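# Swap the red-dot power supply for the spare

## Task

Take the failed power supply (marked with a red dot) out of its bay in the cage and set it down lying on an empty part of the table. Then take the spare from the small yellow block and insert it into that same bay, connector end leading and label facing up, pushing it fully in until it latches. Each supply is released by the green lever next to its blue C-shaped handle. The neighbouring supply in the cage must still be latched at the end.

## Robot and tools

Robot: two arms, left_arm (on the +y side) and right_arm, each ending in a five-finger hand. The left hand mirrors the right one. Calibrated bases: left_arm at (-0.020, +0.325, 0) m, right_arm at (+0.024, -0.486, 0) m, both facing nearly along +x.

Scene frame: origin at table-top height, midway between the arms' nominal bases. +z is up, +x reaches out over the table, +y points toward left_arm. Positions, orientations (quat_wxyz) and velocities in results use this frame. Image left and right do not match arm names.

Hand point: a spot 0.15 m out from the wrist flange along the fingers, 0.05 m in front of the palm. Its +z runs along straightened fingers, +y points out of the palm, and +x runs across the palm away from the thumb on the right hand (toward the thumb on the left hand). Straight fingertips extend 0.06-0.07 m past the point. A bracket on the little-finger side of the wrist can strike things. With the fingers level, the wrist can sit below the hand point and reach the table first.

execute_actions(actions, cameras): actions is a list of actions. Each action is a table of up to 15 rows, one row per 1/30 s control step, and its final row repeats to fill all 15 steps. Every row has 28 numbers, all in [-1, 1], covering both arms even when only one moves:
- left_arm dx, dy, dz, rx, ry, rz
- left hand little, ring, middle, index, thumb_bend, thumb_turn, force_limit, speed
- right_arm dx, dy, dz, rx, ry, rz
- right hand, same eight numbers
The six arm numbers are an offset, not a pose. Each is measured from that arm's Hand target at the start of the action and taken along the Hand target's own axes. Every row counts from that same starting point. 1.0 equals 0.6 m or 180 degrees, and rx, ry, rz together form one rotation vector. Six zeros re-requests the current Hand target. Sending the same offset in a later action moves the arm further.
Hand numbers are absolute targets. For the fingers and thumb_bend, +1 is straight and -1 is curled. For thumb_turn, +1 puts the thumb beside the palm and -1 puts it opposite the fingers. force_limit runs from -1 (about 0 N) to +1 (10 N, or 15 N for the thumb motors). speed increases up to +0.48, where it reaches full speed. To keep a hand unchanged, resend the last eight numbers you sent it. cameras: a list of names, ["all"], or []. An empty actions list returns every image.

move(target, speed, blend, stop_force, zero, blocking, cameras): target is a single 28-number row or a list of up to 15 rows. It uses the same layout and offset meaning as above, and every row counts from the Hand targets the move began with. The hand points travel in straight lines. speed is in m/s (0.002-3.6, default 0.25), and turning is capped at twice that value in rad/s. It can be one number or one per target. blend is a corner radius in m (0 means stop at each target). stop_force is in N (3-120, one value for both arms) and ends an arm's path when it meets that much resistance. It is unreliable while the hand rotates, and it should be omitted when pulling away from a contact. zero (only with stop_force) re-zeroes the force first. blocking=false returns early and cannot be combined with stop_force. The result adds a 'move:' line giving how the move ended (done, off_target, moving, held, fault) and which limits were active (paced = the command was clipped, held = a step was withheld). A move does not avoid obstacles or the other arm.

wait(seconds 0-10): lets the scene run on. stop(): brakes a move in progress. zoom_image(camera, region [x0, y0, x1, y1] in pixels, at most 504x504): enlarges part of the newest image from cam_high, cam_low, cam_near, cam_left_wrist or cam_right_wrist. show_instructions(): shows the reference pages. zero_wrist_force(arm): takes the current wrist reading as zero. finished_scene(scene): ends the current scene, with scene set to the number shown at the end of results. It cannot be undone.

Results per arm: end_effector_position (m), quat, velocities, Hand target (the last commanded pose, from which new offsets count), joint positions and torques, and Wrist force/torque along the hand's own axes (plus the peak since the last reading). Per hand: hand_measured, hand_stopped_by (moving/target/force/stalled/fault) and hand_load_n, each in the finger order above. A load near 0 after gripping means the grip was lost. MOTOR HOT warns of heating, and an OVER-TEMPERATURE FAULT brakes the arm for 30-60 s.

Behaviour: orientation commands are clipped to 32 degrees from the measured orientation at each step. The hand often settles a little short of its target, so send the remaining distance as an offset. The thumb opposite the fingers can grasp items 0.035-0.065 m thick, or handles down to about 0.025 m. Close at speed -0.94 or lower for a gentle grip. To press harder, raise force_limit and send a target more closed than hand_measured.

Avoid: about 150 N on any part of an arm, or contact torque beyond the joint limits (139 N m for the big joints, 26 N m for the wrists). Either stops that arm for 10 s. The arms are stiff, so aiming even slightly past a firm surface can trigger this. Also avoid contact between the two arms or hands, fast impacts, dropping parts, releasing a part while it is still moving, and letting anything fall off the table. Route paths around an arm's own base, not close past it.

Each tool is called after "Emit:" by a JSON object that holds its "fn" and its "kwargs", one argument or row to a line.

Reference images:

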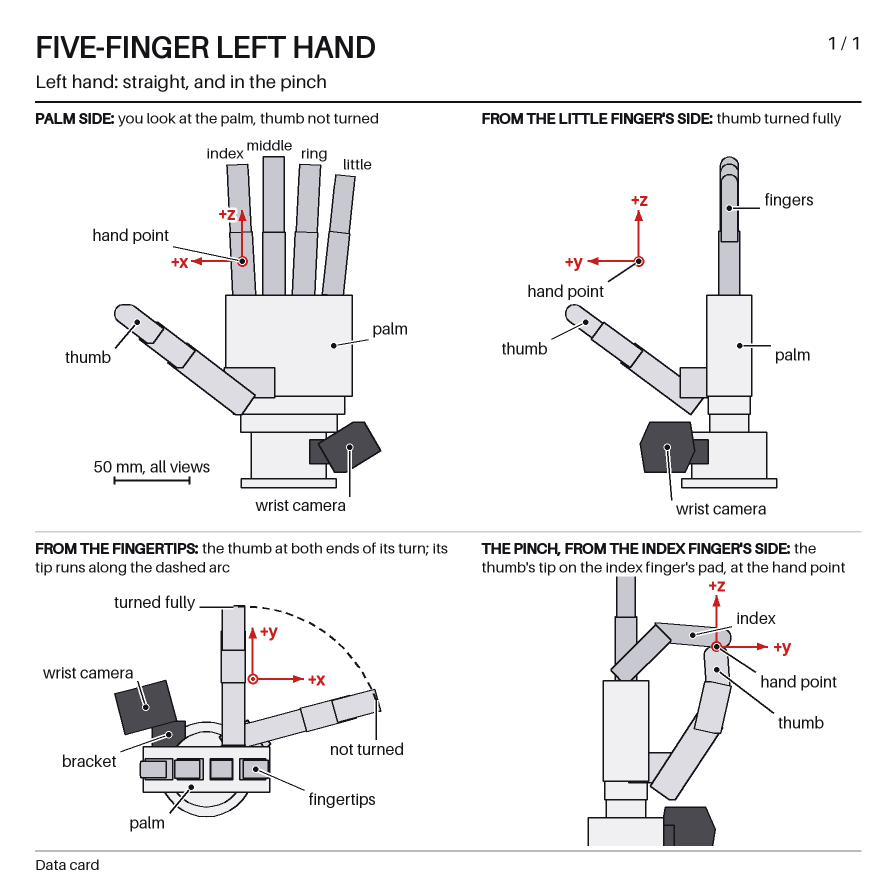

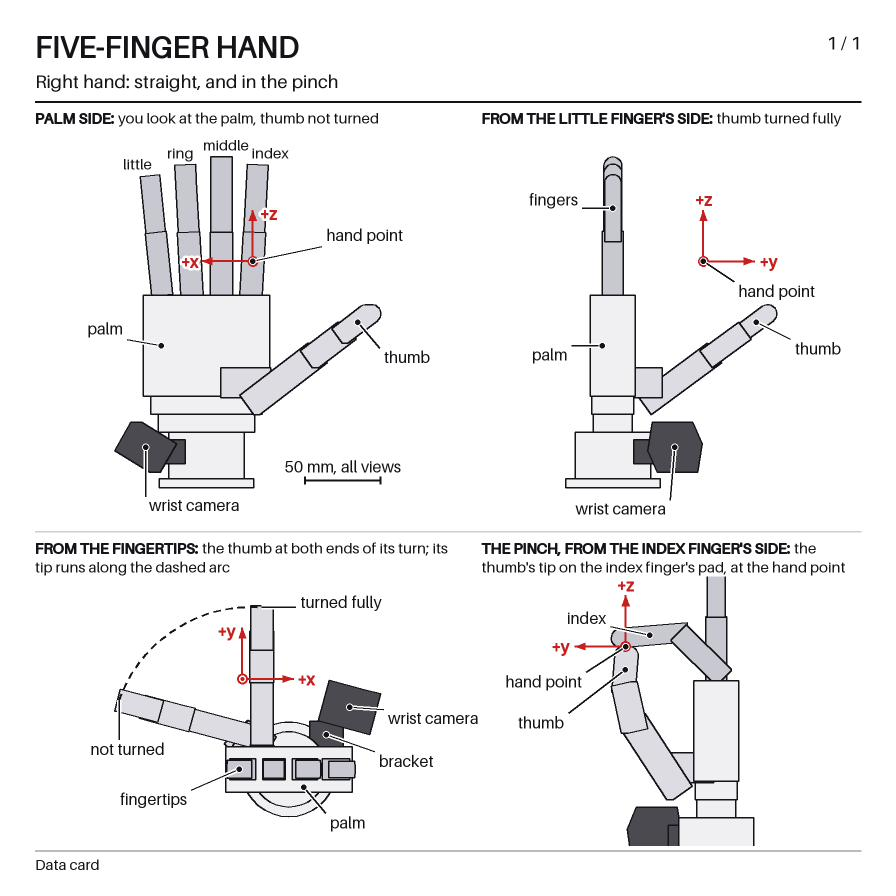

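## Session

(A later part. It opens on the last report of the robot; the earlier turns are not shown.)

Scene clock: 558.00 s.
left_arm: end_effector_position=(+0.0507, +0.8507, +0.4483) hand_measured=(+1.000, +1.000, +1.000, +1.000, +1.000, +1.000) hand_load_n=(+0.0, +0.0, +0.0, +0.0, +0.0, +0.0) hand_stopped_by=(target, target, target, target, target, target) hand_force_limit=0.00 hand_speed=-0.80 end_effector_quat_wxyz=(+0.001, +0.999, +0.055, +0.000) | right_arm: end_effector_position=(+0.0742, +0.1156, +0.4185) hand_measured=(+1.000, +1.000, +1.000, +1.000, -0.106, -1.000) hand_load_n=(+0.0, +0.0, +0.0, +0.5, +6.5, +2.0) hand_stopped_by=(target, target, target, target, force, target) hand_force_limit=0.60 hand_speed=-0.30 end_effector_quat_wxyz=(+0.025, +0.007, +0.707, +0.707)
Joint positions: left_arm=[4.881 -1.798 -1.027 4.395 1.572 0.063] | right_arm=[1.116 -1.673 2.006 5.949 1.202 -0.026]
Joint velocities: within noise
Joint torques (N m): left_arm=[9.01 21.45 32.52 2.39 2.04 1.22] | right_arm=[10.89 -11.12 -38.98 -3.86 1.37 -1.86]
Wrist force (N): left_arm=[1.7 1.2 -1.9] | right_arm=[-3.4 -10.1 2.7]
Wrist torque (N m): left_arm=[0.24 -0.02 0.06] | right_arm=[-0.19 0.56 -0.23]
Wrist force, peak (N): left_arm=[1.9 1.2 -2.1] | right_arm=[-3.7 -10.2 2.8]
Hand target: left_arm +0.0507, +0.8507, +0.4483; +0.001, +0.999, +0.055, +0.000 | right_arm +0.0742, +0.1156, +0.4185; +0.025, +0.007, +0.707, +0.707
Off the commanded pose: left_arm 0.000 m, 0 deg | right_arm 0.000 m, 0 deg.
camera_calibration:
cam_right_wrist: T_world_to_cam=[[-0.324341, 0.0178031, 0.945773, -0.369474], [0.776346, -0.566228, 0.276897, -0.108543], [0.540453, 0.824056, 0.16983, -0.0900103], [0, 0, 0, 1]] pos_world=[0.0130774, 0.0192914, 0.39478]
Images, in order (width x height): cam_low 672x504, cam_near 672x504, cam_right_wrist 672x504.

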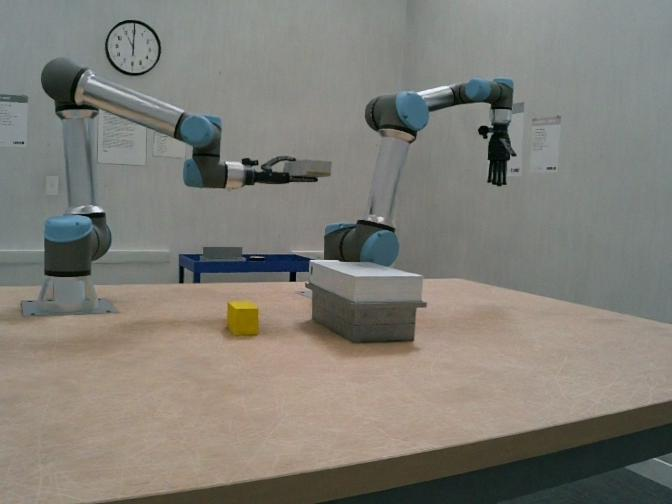

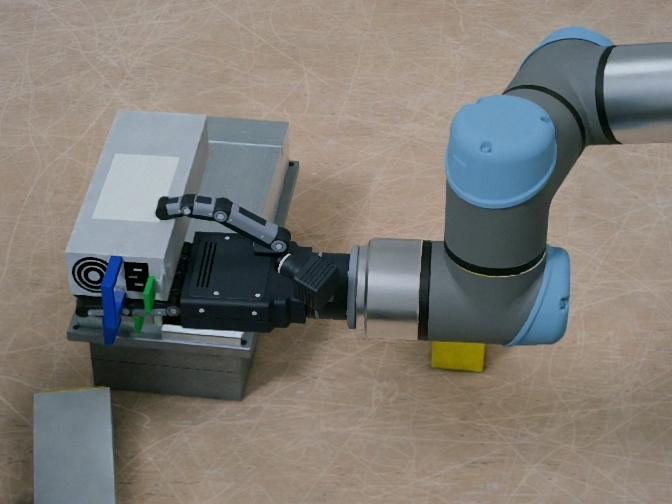

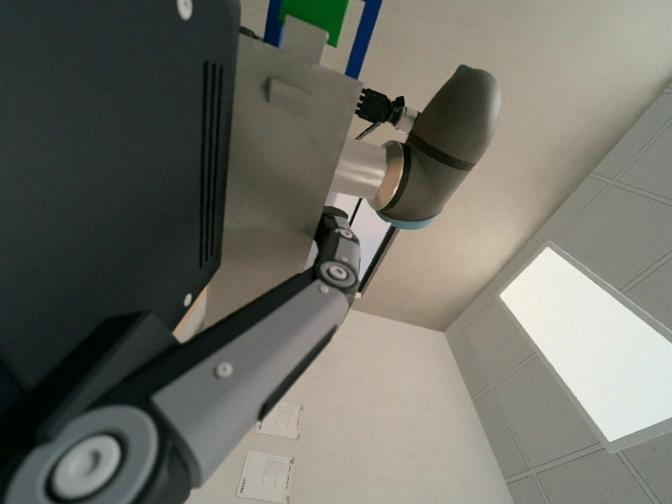

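Emit:
{"fn": "move", "kwargs": {
  "target": [0,0,0,0,0,0,1,1,1,1,1,1,0,-0.8,0,-0.3642,0,0,0,0,1,1,1,1,-0.3,-1,0.6,-0.3],
  "speed": 0.12,
  "cameras": ["cam_near","cam_low","cam_right_wrist","cam_high"]
}}

Scene clock: 562.47 s.
left_arm: end_effector_position=(+0.0507, +0.8507, +0.4483) hand_measured=(+1.000, +1.000, +1.000, +1.000, +1.000, +1.000) hand_load_n=(+0.0, +0.0, +0.0, +0.0, +0.0, +0.0) hand_stopped_by=(target, target, target, target, target, target) hand_force_limit=0.00 hand_speed=-0.80 end_effector_quat_wxyz=(+0.001, +0.999, +0.055, +0.000) | right_arm: end_effector_position=(+0.0800, +0.1155, +0.2000) hand_measured=(+1.000, +1.000, +1.000, +1.000, -0.106, -1.000) hand_load_n=(+0.0, +0.0, +0.0, +0.5, +6.5, +1.5) hand_stopped_by=(target, target, target, target, force, target) hand_force_limit=0.60 hand_speed=-0.30 end_effector_quat_wxyz=(+0.025, +0.007, +0.707, +0.707)
Joint positions: left_arm=[4.881 -1.798 -1.027 4.395 1.572 0.063] | right_arm=[1.1 -1.288 2.297 5.273 1.185 -0.026]
Joint torques (N m): left_arm=[8.33 21.65 31.82 1.48 1.92 1.18] | right_arm=[5.82 -18.56 -29.15 -4.97 1.4 1]
Wrist force (N): left_arm=[2.0 1.2 -1.7] | right_arm=[-3.3 -9.9 2.7]
Wrist torque (N m): left_arm=[0.21 -0.06 0.08] | right_arm=[-0.17 0.53 -0.28]
Wrist force, peak (N): left_arm=[2.0 1.2 -2.0] | right_arm=[-3.5 -12.1 2.9]
Hand target: left_arm +0.0507, +0.8507, +0.4483; +0.001, +0.999, +0.055, +0.000 | right_arm +0.0800, +0.1155, +0.2000; +0.025, +0.007, +0.707, +0.707
Off the commanded pose: left_arm 0.000 m, 0 deg | right_arm 0.000 m, 0 deg.
move: done
camera_calibration:
cam_right_wrist: T_world_to_cam=[[-0.324297, 0.0179254, 0.945785, -0.160945], [0.776309, -0.566269, 0.276918, -0.0526023], [0.540533, 0.824025, 0.169724, -0.0559365], [0, 0, 0, 1]] pos_world=[0.0188772, 0.0191911, 0.17628]
Images, in order (width x height): cam_high 672x504, cam_low 672x504, cam_near 672x504, cam_right_wrist 672x504.

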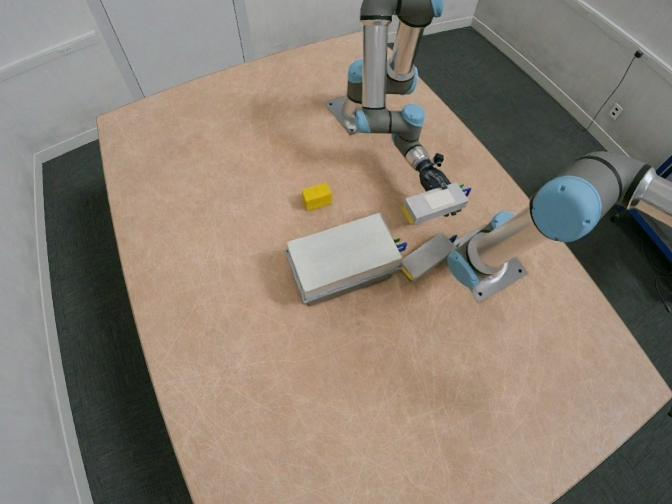

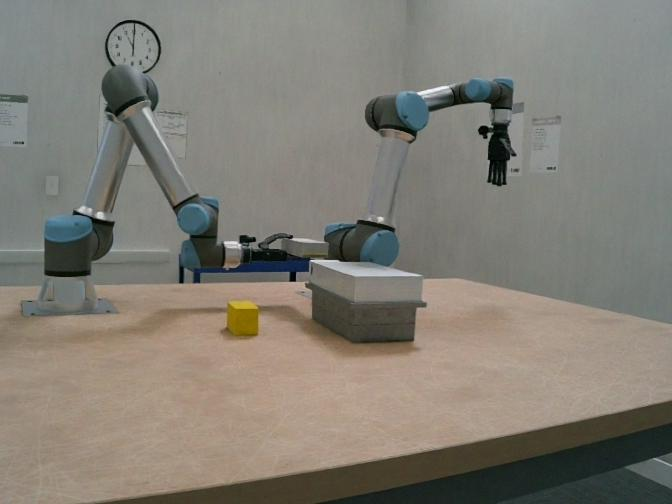

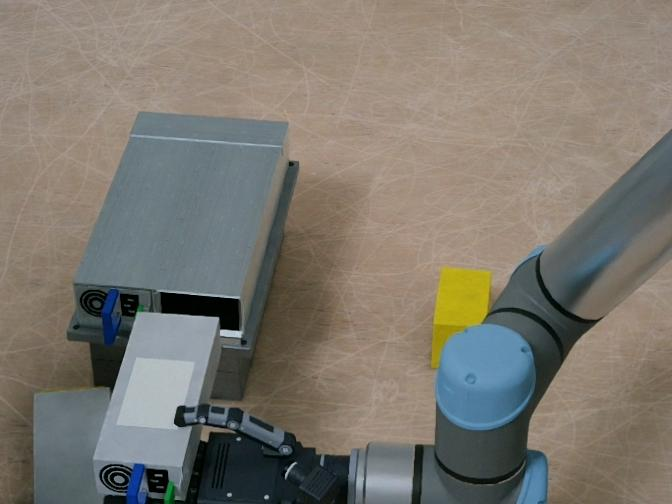

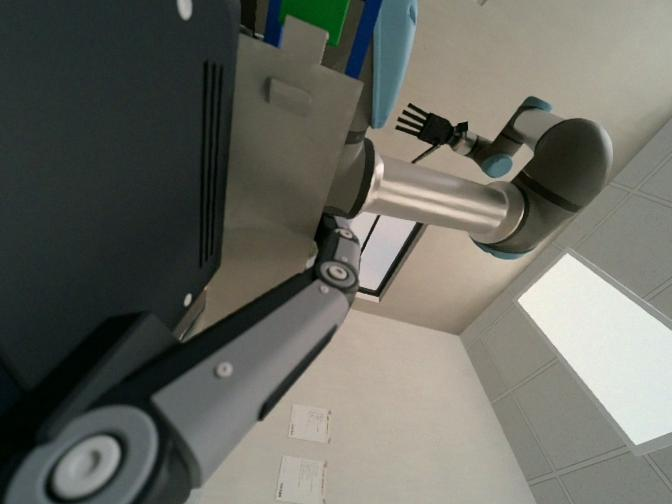

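Emit:
{"fn": "zoom_image", "kwargs": {
  "camera": "cam_near",
  "region": [60, 270, 280, 504]
}}

Emit:
{"fn": "zoom_image", "kwargs": {
  "camera": "cam_high",
  "region": [380, 170, 500, 300]
}}

Emit:
{"fn": "zoom_image", "kwargs": {
  "camera": "cam_low",
  "region": [180, 220, 440, 350]
}}

Scaled by 2.154 from the camera's 672x504 image, which has a finer 960x720 frame.

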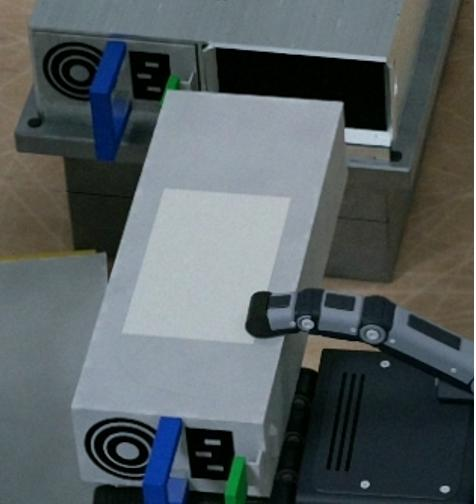

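Scaled by 3.877 from the camera's 672x504 image, which has a finer 960x720 frame.

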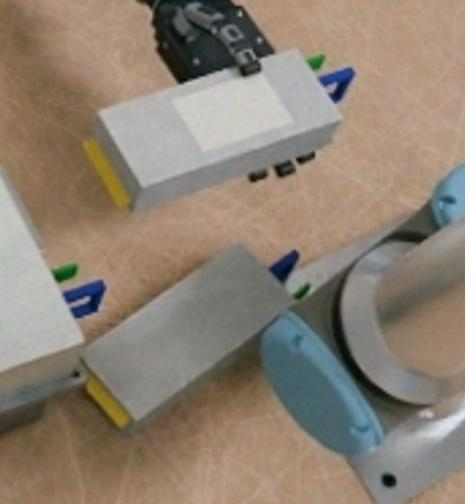

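Scaled by 1.938 from the camera's 672x504 image, which has a finer 960x720 frame.

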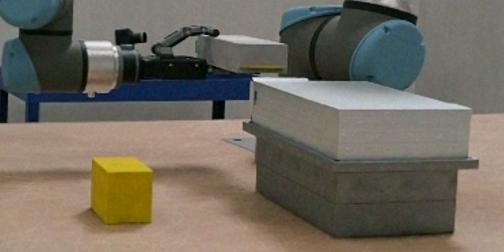

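Emit:
{"fn": "zoom_image", "kwargs": {
  "camera": "cam_near",
  "region": [60, 240, 180, 360]
}}

Emit:
{"fn": "zoom_image", "kwargs": {
  "camera": "cam_near",
  "region": [140, 260, 260, 380]
}}

Emit:
{"fn": "zoom_image", "kwargs": {
  "camera": "cam_near",
  "region": [110, 90, 310, 200]
}}

Emit:
{"fn": "zoom_image", "kwargs": {
  "camera": "cam_near",
  "region": [80, 400, 210, 504]
}}

Scaled by 4.200 from the camera's 672x504 image, which has a finer 960x720 frame.

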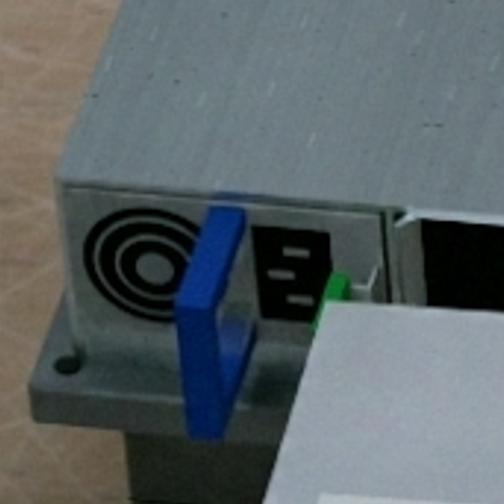

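Scaled by 4.200 from the camera's 672x504 image, which has a finer 960x720 frame.

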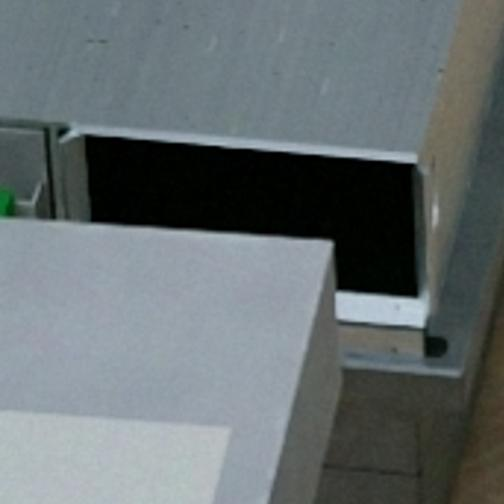

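Scaled by 2.520 from the camera's 672x504 image, which has a finer 960x720 frame.

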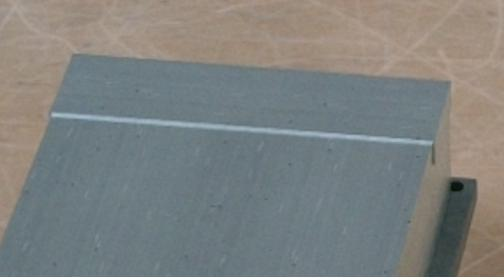

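Scaled by 3.877 from the camera's 672x504 image, which has a finer 960x720 frame.

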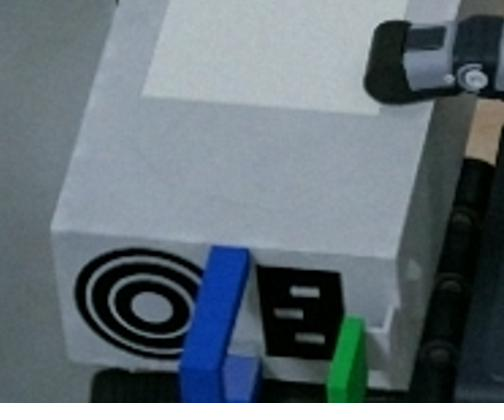

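Emit:
{"fn": "zoom_image", "kwargs": {
  "camera": "cam_low",
  "region": [270, 225, 350, 285]
}}

Scaled by 6.300 from the camera's 672x504 image, which has a finer 960x720 frame.

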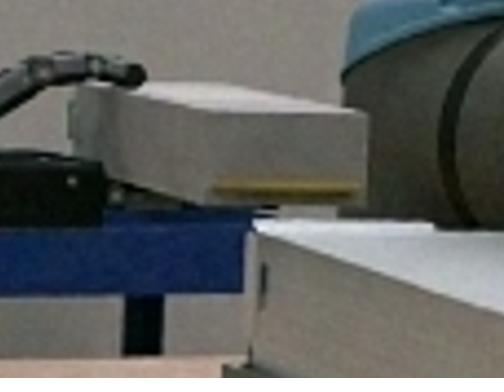

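Emit:
{"fn": "zoom_image", "kwargs": {
  "camera": "cam_low",
  "region": [300, 245, 440, 350]
}}

Scaled by 3.600 from the camera's 672x504 image, which has a finer 960x720 frame.

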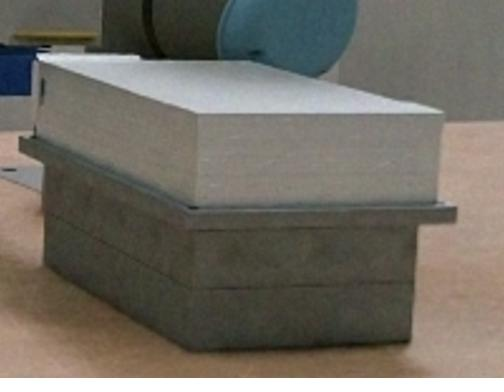

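Emit:
{"fn": "zoom_image", "kwargs": {
  "camera": "cam_low",
  "region": [275, 230, 335, 265]
}}

Scaled by 8.400 from the camera's 672x504 image, which has a finer 960x720 frame.

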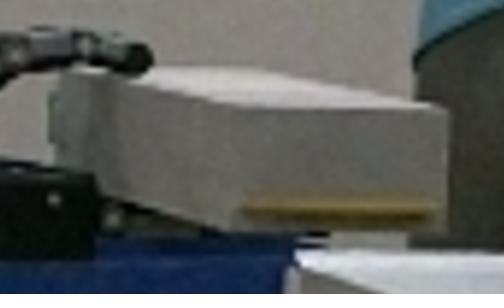

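Emit:
{"fn": "move", "kwargs": {
  "target": [0,0,0,0,0,0,1,1,1,1,1,1,0,-0.8,-0.0987,-0.0525,-0.0020,0.0028,-0.0072,0.0039,1,1,1,1,-0.3,-1,0.6,-0.3],
  "speed": 0.08,
  "cameras": ["cam_near","cam_low","cam_right_wrist"]
}}

Emit:
{"fn": "zoom_image", "kwargs": {
  "camera": "cam_near",
  "region": [140, 240, 260, 360]
}}

Emit:
{"fn": "zoom_image", "kwargs": {
  "camera": "cam_near",
  "region": [80, 340, 210, 470]
}}

Emit:
{"fn": "zoom_image", "kwargs": {
  "camera": "cam_low",
  "region": [275, 230, 345, 290]
}}

Scene clock: 575.40 s.
left_arm: end_effector_position=(+0.0507, +0.8507, +0.4483) hand_measured=(+1.000, +1.000, +1.000, +1.000, +1.000, +1.000) hand_load_n=(+0.5, +0.0, +0.0, +0.0, -0.5, +0.0) hand_stopped_by=(target, target, target, target, target, target) hand_force_limit=0.00 hand_speed=-0.80 end_effector_quat_wxyz=(+0.001, +0.999, +0.055, +0.000) | right_arm: end_effector_position=(+0.1399, +0.1117, +0.1701) hand_measured=(+1.000, +1.000, +1.000, +1.000, -0.106, -1.000) hand_load_n=(+0.0, +0.0, +0.0, +0.5, +6.5, +2.0) hand_stopped_by=(target, target, target, target, force, target) hand_force_limit=0.60 hand_speed=-0.30 end_effector_quat_wxyz=(+0.029, +0.019, +0.709, +0.704)
Joint positions: left_arm=[4.881 -1.798 -1.027 4.395 1.572 0.063] | right_arm=[0.953 -1.206 2.3 5.198 1.061 -0.018]
Joint torques (N m): left_arm=[8.48 21.22 31.95 0.53 1.94 1.18] | right_arm=[9.88 -38.35 -20.97 -2.24 1.81 -0.22]
Wrist force (N): left_arm=[2.0 1.1 -1.7] | right_arm=[-3.3 -9.6 3.1]
Wrist torque (N m): left_arm=[0.21 -0.06 0.08] | right_arm=[-0.10 0.55 -0.25]
Wrist force, peak (N): left_arm=[1.8 1.4 -2.1] | right_arm=[-4.9 -10.5 3.0]
Hand target: left_arm +0.0507, +0.8507, +0.4483; +0.001, +0.999, +0.055, +0.000 | right_arm +0.1399, +0.1117, +0.1701; +0.029, +0.019, +0.709, +0.704
Off the commanded pose: left_arm 0.000 m, 0 deg | right_arm 0.000 m, 0 deg.
move: done
camera_calibration:
cam_right_wrist: T_world_to_cam=[[-0.311786, 0.0322437, 0.949605, -0.117177], [0.766648, -0.581854, 0.271472, -0.0890128], [0.561285, 0.812654, 0.156695, -0.0794798], [0, 0, 0, 1]] pos_world=[0.0763181, 0.0165754, 0.14789]
Images, in order (width x height): cam_low 672x504, cam_near 672x504, cam_right_wrist 672x504.

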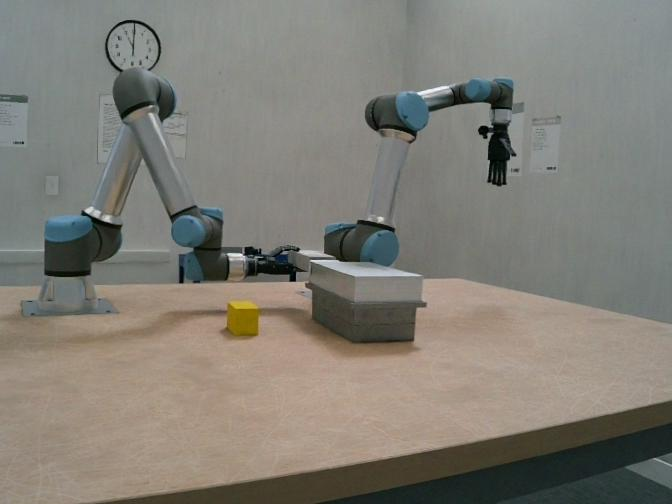

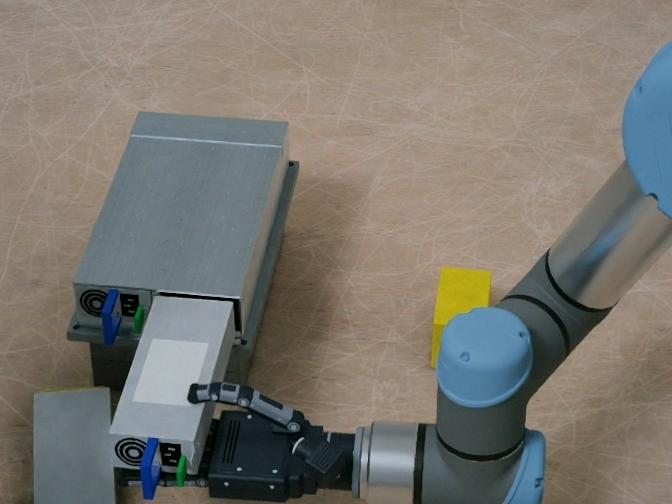

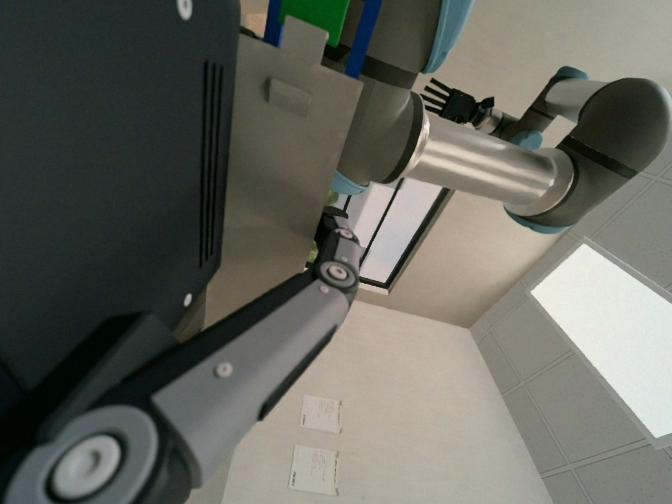

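Scaled by 4.200 from the camera's 672x504 image, which has a finer 960x720 frame.

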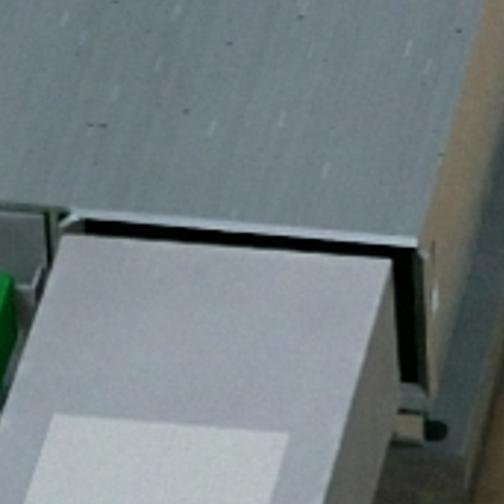

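Scaled by 3.877 from the camera's 672x504 image, which has a finer 960x720 frame.

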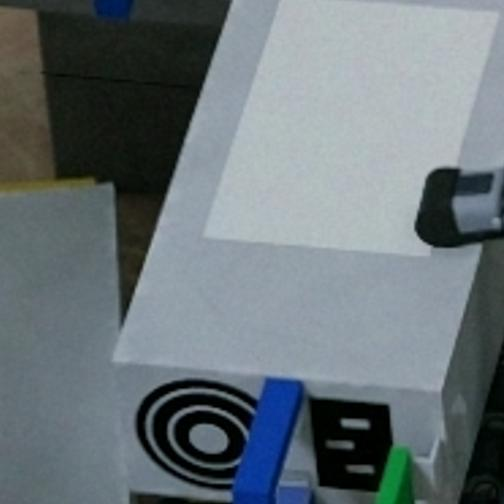

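Scaled by 7.200 from the camera's 672x504 image, which has a finer 960x720 frame.

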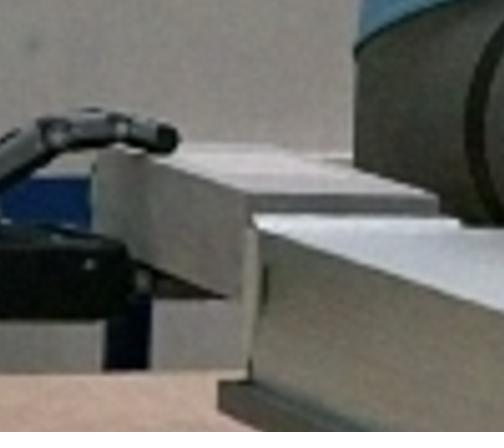

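Emit:
{"fn": "move", "kwargs": {
  "target": [0,0,0,0,0,0,1,1,1,1,1,1,0,-0.8,0.0003,-0.0202,-0.0004,0,0.0025,0,1,1,1,1,-0.3,-1,0.6,-0.3],
  "speed": 0.05,
  "cameras": ["cam_near","cam_low"]
}}

Emit:
{"fn": "zoom_image", "kwargs": {
  "camera": "cam_near",
  "region": [140, 260, 260, 380]
}}

Emit:
{"fn": "zoom_image", "kwargs": {
  "camera": "cam_near",
  "region": [90, 400, 210, 504]
}}

Emit:
{"fn": "zoom_image", "kwargs": {
  "camera": "cam_low",
  "region": [275, 230, 345, 290]
}}

Scene clock: 580.70 s.
left_arm: end_effector_position=(+0.0507, +0.8507, +0.4483) hand_measured=(+1.000, +1.000, +1.000, +1.000, +1.000, +1.000) hand_load_n=(+0.0, +0.0, +0.0, +0.0, +0.0, +0.0) hand_stopped_by=(target, target, target, target, target, target) hand_force_limit=0.00 hand_speed=-0.80 end_effector_quat_wxyz=(+0.001, +0.999, +0.055, +0.000) | right_arm: end_effector_position=(+0.1398, +0.1113, +0.1579) hand_measured=(+1.000, +1.000, +1.000, +1.000, -0.106, -1.000) hand_load_n=(+0.0, +0.0, +0.0, +0.5, +6.5, +1.5) hand_stopped_by=(target, target, target, target, force, target) hand_force_limit=0.60 hand_speed=-0.30 end_effector_quat_wxyz=(+0.026, +0.016, +0.710, +0.704) end_effector_velocity=(+0.001, +0.000, +0.001) end_effector_angular_velocity=(-0.001, +0.001, -0.003)
Joint positions: left_arm=[4.881 -1.798 -1.027 4.395 1.572 0.063] | right_arm=[0.947 -1.172 2.305 5.159 1.047 -0.018]
Joint velocities: left_arm=[within noise] | right_arm=[0 -0.003 -0.002 0.007 0.003 0]
Joint torques (N m): left_arm=[7.92 21.36 31.94 0.29 1.96 1.23] | right_arm=[-0.7 -38.92 -7.4 -2.24 1.23 -1.61]
Wrist force (N): left_arm=[1.6 1.3 -1.4] | right_arm=[-3.5 -9.8 3.4]
Wrist torque (N m): left_arm=[0.22 0.01 0.06] | right_arm=[-0.13 0.53 -0.24]
Wrist force, peak (N): left_arm=[2.1 1.2 -2.1] | right_arm=[-3.4 -10.5 2.9]
Hand target: left_arm +0.0507, +0.8507, +0.4483; +0.001, +0.999, +0.055, +0.000 | right_arm +0.1398, +0.1113, +0.1580; +0.026, +0.016, +0.710, +0.704
Off the commanded pose: left_arm 0.000 m, 0 deg | right_arm 0.000 m, 0 deg.
move: done
Images, in order (width x height): cam_low 672x504, cam_near 672x504.

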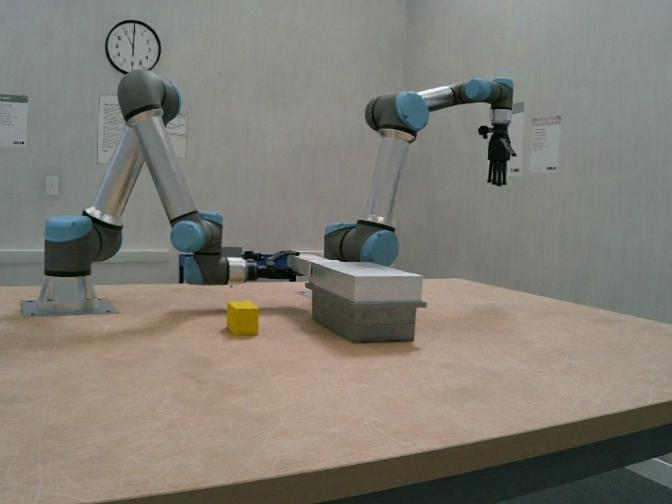

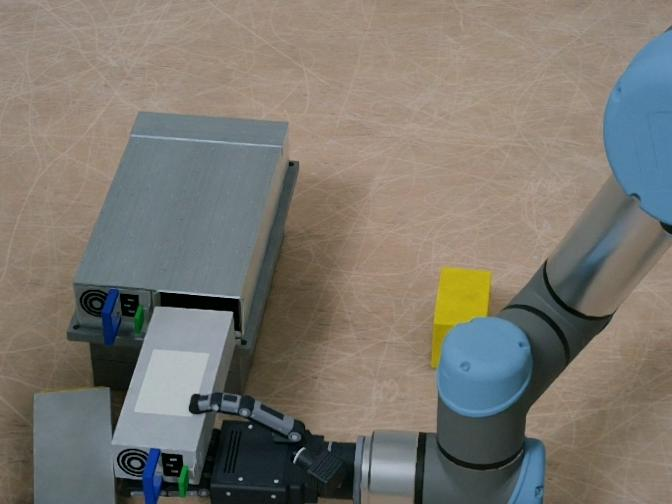

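Scaled by 4.200 from the camera's 672x504 image, which has a finer 960x720 frame.

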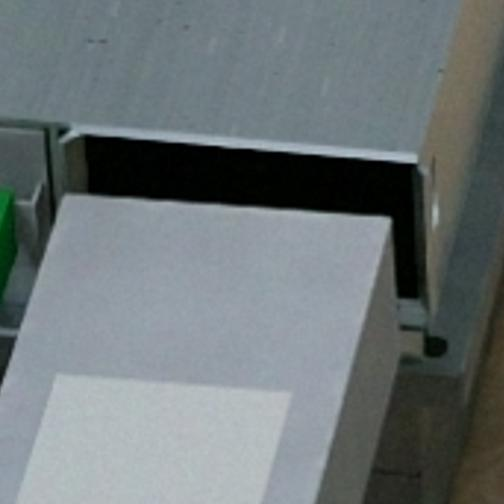

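Scaled by 4.200 from the camera's 672x504 image, which has a finer 960x720 frame.

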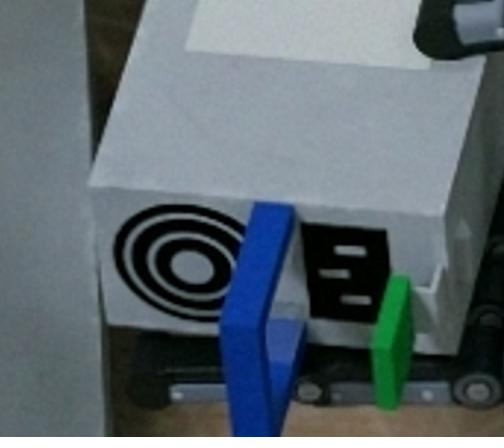

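Scaled by 7.200 from the camera's 672x504 image, which has a finer 960x720 frame.

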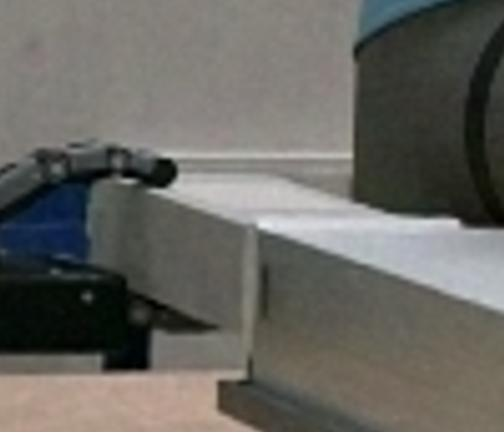

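Emit:
{"fn": "zoom_image", "kwargs": {
  "camera": "cam_near",
  "region": [222, 290, 262, 350]
}}

Emit:
{"fn": "zoom_image", "kwargs": {
  "camera": "cam_near",
  "region": [66, 280, 146, 350]
}}

Scaled by 8.400 from the camera's 672x504 image, which has a finer 960x720 frame.

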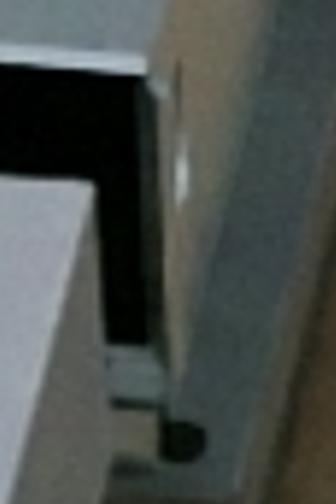

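Scaled by 6.300 from the camera's 672x504 image, which has a finer 960x720 frame.

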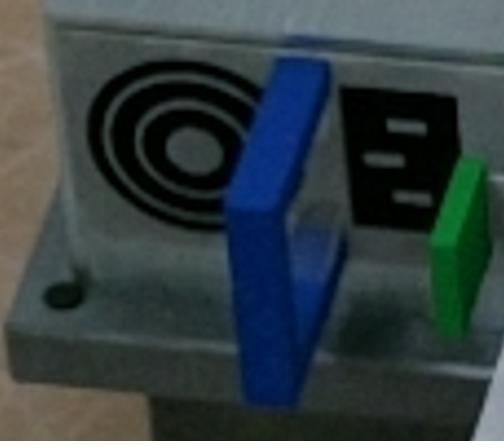

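Emit:
{"fn": "move", "kwargs": {
  "target": [
    [0,0,0,0,0,0,1,1,1,1,1,1,0,-0.8,-0.0001,0.0075,-0.0001,0,0,0,1,1,1,1,-0.3,-1,0.6,-0.3],
    [0,0,0,0,0,0,1,1,1,1,1,1,0,-0.8,-0.0251,0.0071,-0.0010,0,0,0,1,1,1,1,-0.3,-1,0.6,-0.3]
  ],
  "speed": 0.04,
  "stop_force": 10,
  "cameras": ["cam_near","cam_low"]
}}

Emit:
{"fn": "zoom_image", "kwargs": {
  "camera": "cam_near",
  "region": [140, 260, 260, 380]
}}

Emit:
{"fn": "zoom_image", "kwargs": {
  "camera": "cam_low",
  "region": [275, 230, 345, 290]
}}

Scene clock: 585.77 s.
left_arm: end_effector_position=(+0.0507, +0.8507, +0.4483) hand_measured=(+1.000, +1.000, +1.000, +1.000, +1.000, +1.000) hand_load_n=(+0.0, +0.0, +0.0, +0.0, +0.0, +0.0) hand_stopped_by=(target, target, target, target, target, target) hand_force_limit=0.00 hand_speed=-0.80 end_effector_quat_wxyz=(+0.001, +0.999, +0.055, +0.000) | right_arm: end_effector_position=(+0.1548, +0.1099, +0.1624) hand_measured=(+1.000, +1.000, +1.000, +1.000, -0.106, -1.000) hand_load_n=(+0.0, +0.0, +0.0, +0.5, +6.5, +2.0) hand_stopped_by=(target, target, target, target, force, target) hand_force_limit=0.60 hand_speed=-0.30 end_effector_quat_wxyz=(+0.026, +0.016, +0.710, +0.704)
Joint positions: left_arm=[4.881 -1.798 -1.027 4.395 1.572 0.063] | right_arm=[0.907 -1.182 2.298 5.176 1.008 -0.019]
Joint torques (N m): left_arm=[8.02 21.64 31.82 0.18 1.96 1.09] | right_arm=[10.76 -36.5 -0.68 -3.97 -0.81 -1.62]
Wrist force (N): left_arm=[1.8 1.1 -2.0] | right_arm=[-3.5 -9.5 3.2]
Wrist torque (N m): left_arm=[0.20 -0.03 0.07] | right_arm=[-0.11 0.55 -0.16]
Wrist force, peak (N): left_arm=[1.9 1.4 -2.2] | right_arm=[-3.3 -10.8 3.0]
Hand target: left_arm +0.0507, +0.8507, +0.4483; +0.001, +0.999, +0.055, +0.000 | right_arm +0.1548, +0.1099, +0.1625; +0.026, +0.016, +0.710, +0.704
Off the commanded pose: left_arm 0.000 m, 0 deg | right_arm 0.000 m, 0 deg.
move: done
Images, in order (width x height): cam_low 672x504, cam_near 672x504.

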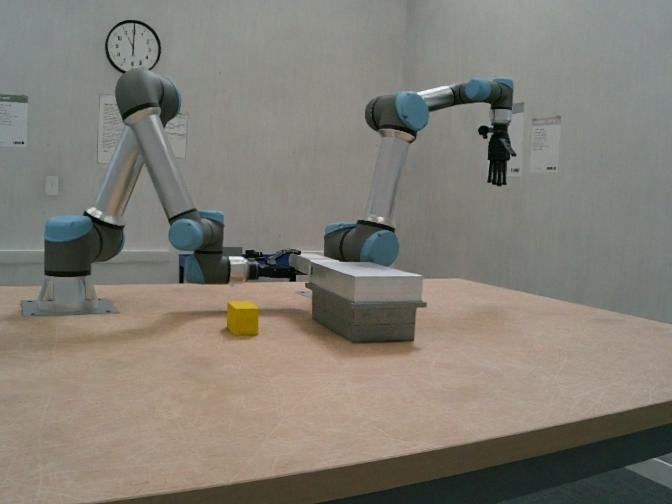

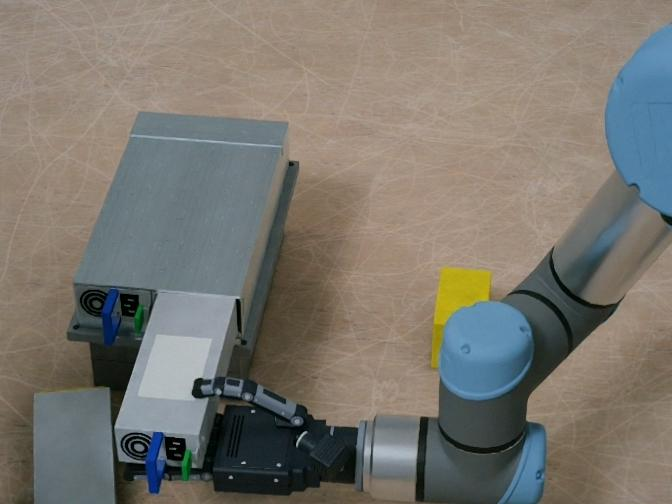

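Scaled by 4.200 from the camera's 672x504 image, which has a finer 960x720 frame.

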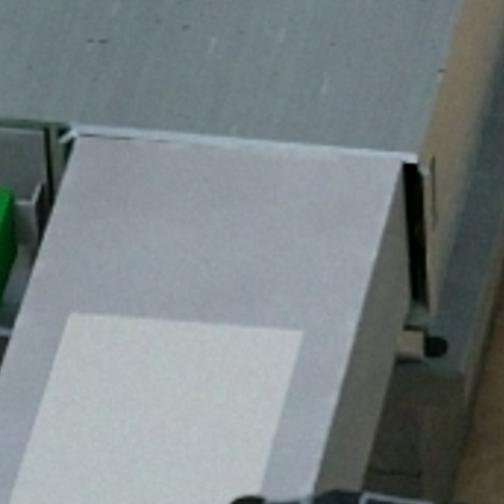

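Scaled by 7.200 from the camera's 672x504 image, which has a finer 960x720 frame.

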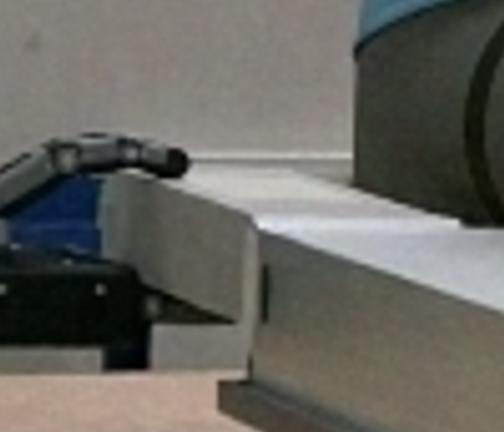

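Emit:
{"fn": "move", "kwargs": {
  "target": [0,0,0,0,0,0,1,1,1,1,1,1,0,-0.8,0.0001,-0.0125,0.0001,0,0,0,1,1,1,1,-0.3,-1,0.6,-0.3],
  "speed": 0.008,
  "stop_force": 4
}}

Scene clock: 588.57 s.
left_arm: end_effector_position=(+0.0507, +0.8507, +0.4483) hand_measured=(+1.000, +1.000, +1.000, +1.000, +1.000, +1.000) hand_load_n=(+0.0, +0.0, +0.0, +0.0, +0.0, +0.0) hand_stopped_by=(target, target, target, target, target, target) hand_force_limit=0.00 hand_speed=-0.80 end_effector_quat_wxyz=(+0.001, +0.999, +0.055, +0.000) | right_arm: end_effector_position=(+0.1548, +0.1098, +0.1549) hand_measured=(+1.000, +1.000, +1.000, +1.000, -0.106, -1.000) hand_load_n=(+0.0, +0.0, +0.0, +0.5, +6.5, +2.0) hand_stopped_by=(target, target, target, target, force, target) hand_force_limit=0.60 hand_speed=-0.30 end_effector_quat_wxyz=(+0.026, +0.016, +0.710, +0.704)
Joint positions: left_arm=[4.881 -1.798 -1.027 4.395 1.572 0.063] | right_arm=[0.907 -1.161 2.3 5.153 1.007 -0.019]
Joint torques (N m): left_arm=[7.77 21.4 30.95 0.25 1.75 1.11] | right_arm=[-11.96 -38.31 -6.58 -2.25 -1.05 -1.17]
Wrist force (N): left_arm=[1.7 1.0 -1.8] | right_arm=[-3.7 -9.7 3.3]
Wrist torque (N m): left_arm=[0.18 -0.01 0.07] | right_arm=[-0.12 0.56 -0.17]
Wrist force, peak (N): left_arm=[1.8 1.3 -2.2] | right_arm=[-3.8 -10.1 3.1]
Hand target: left_arm +0.0507, +0.8507, +0.4483; +0.001, +0.999, +0.055, +0.000 | right_arm +0.1548, +0.1099, +0.1550; +0.026, +0.016, +0.710, +0.704
Off the commanded pose: left_arm 0.000 m, 0 deg | right_arm 0.000 m, 0 deg.
move: done

Emit:
{"fn": "wait", "kwargs": {
  "seconds": 0.2,
  "cameras": ["cam_near","cam_low"]
}}

Emit:
{"fn": "zoom_image", "kwargs": {
  "camera": "cam_near",
  "region": [140, 270, 260, 360]
}}

Emit:
{"fn": "zoom_image", "kwargs": {
  "camera": "cam_low",
  "region": [275, 230, 345, 290]
}}

Scene clock: 589.17 s.
left_arm: end_effector_position=(+0.0507, +0.8507, +0.4483) hand_measured=(+1.000, +1.000, +1.000, +1.000, +1.000, +1.000) hand_load_n=(+0.0, +0.0, +0.0, +0.0, +0.0, +0.0) hand_stopped_by=(target, target, target, target, target, target) hand_force_limit=0.00 hand_speed=-0.80 end_effector_quat_wxyz=(+0.001, +0.999, +0.055, +0.000) | right_arm: end_effector_position=(+0.1548, +0.1098, +0.1549) hand_measured=(+1.000, +1.000, +1.000, +1.000, -0.106, -1.000) hand_load_n=(+0.0, +0.0, +0.0, +0.5, +6.5, +1.5) hand_stopped_by=(target, target, target, target, force, target) hand_force_limit=0.60 hand_speed=-0.30 end_effector_quat_wxyz=(+0.026, +0.016, +0.710, +0.704)
Joint positions: left_arm=[4.881 -1.798 -1.027 4.395 1.572 0.063] | right_arm=[0.907 -1.161 2.3 5.153 1.007 -0.019]
Joint torques (N m): left_arm=[8.28 21.35 31.67 0.27 1.62 1.07] | right_arm=[-11.93 -39.45 -10.74 -2.17 -1.21 -0.97]
Wrist force (N): left_arm=[1.8 1.1 -2.0] | right_arm=[-3.6 -9.8 3.2]
Wrist torque (N m): left_arm=[0.23 -0.03 0.06] | right_arm=[-0.13 0.55 -0.16]
Wrist force, peak (N): left_arm=[1.9 1.1 -2.0] | right_arm=[-3.4 -10.1 3.4]
Hand target: left_arm +0.0507, +0.8507, +0.4483; +0.001, +0.999, +0.055, +0.000 | right_arm +0.1548, +0.1099, +0.1550; +0.026, +0.016, +0.710, +0.704
Off the commanded pose: left_arm 0.000 m, 0 deg | right_arm 0.000 m, 0 deg.
wait: 0.20 s; at rest from the start
Images, in order (width x height): cam_low 672x504, cam_near 672x504.

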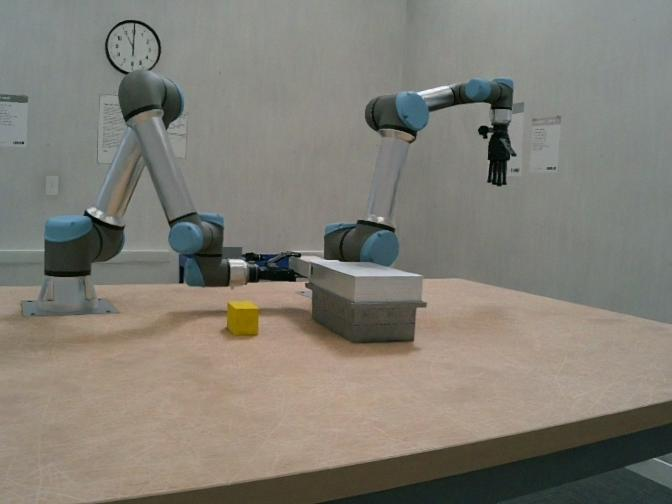

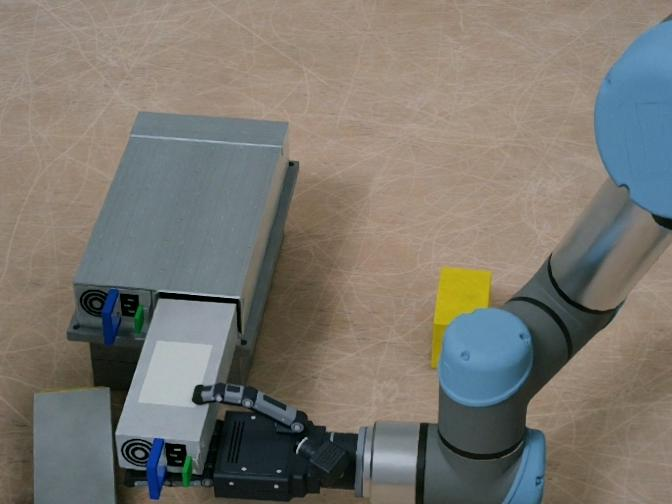

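Scaled by 4.200 from the camera's 672x504 image, which has a finer 960x720 frame.

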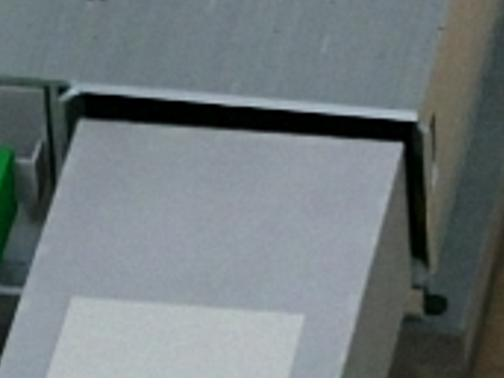

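Scaled by 7.200 from the camera's 672x504 image, which has a finer 960x720 frame.

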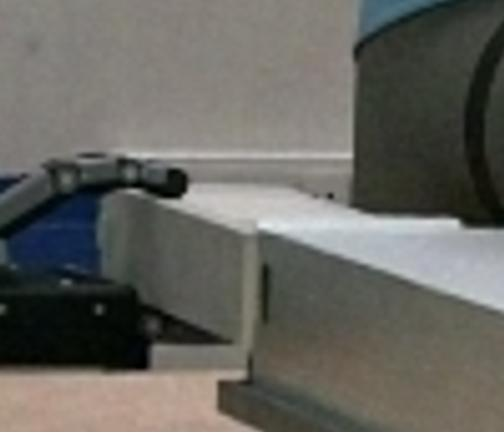

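Emit:
{"fn": "move", "kwargs": {
  "target": [0,0,0,0,0,0,1,1,1,1,1,1,0,-0.8,-0.0200,-0.0003,-0.0007,0,0,0,1,1,1,1,-0.3,-1,0.6,-0.3],
  "speed": 0.012,
  "stop_force": 4
}}

Scene clock: 591.60 s.
left_arm: end_effector_position=(+0.0507, +0.8507, +0.4483) hand_measured=(+1.000, +1.000, +1.000, +1.000, +1.000, +1.000) hand_load_n=(+0.0, +0.0, +0.0, +0.0, -0.5, +0.0) hand_stopped_by=(target, target, target, target, target, target) hand_force_limit=0.00 hand_speed=-0.80 end_effector_quat_wxyz=(+0.001, +0.999, +0.055, +0.000) | right_arm: end_effector_position=(+0.1605, +0.1093, +0.1550) hand_measured=(+1.000, +1.000, +1.000, +1.000, -0.106, -1.000) hand_load_n=(+0.0, -0.5, +0.0, +0.0, +4.5, -0.5) hand_stopped_by=(target, target, target, target, force, target) hand_force_limit=0.60 hand_speed=-0.30 end_effector_quat_wxyz=(+0.026, +0.016, +0.710, +0.704)
Joint positions: left_arm=[4.881 -1.798 -1.027 4.395 1.572 0.063] | right_arm=[0.893 -1.159 2.298 5.154 0.993 -0.019]
Joint torques (N m): left_arm=[7.96 21.03 31.47 0.25 1.63 1.11] | right_arm=[9.84 -38.84 -0.35 -4.48 -0.97 0.25]
Wrist force (N): left_arm=[1.6 1.0 -2.1] | right_arm=[-3.5 -7.7 2.8]
Wrist torque (N m): left_arm=[0.21 -0.01 0.06] | right_arm=[-0.29 0.61 -0.40]
Wrist force, peak (N): left_arm=[2.0 0.9 -2.1] | right_arm=[-3.8 -10.1 3.4]
Hand target: left_arm +0.0507, +0.8507, +0.4483; +0.001, +0.999, +0.055, +0.000 | right_arm +0.1605, +0.1093, +0.1550; +0.026, +0.016, +0.710, +0.704 (not the last commanded pose)
Off the commanded pose: left_arm 0.000 m, 0 deg | right_arm 0.006 m, 0 deg.
move: contact (right_arm)


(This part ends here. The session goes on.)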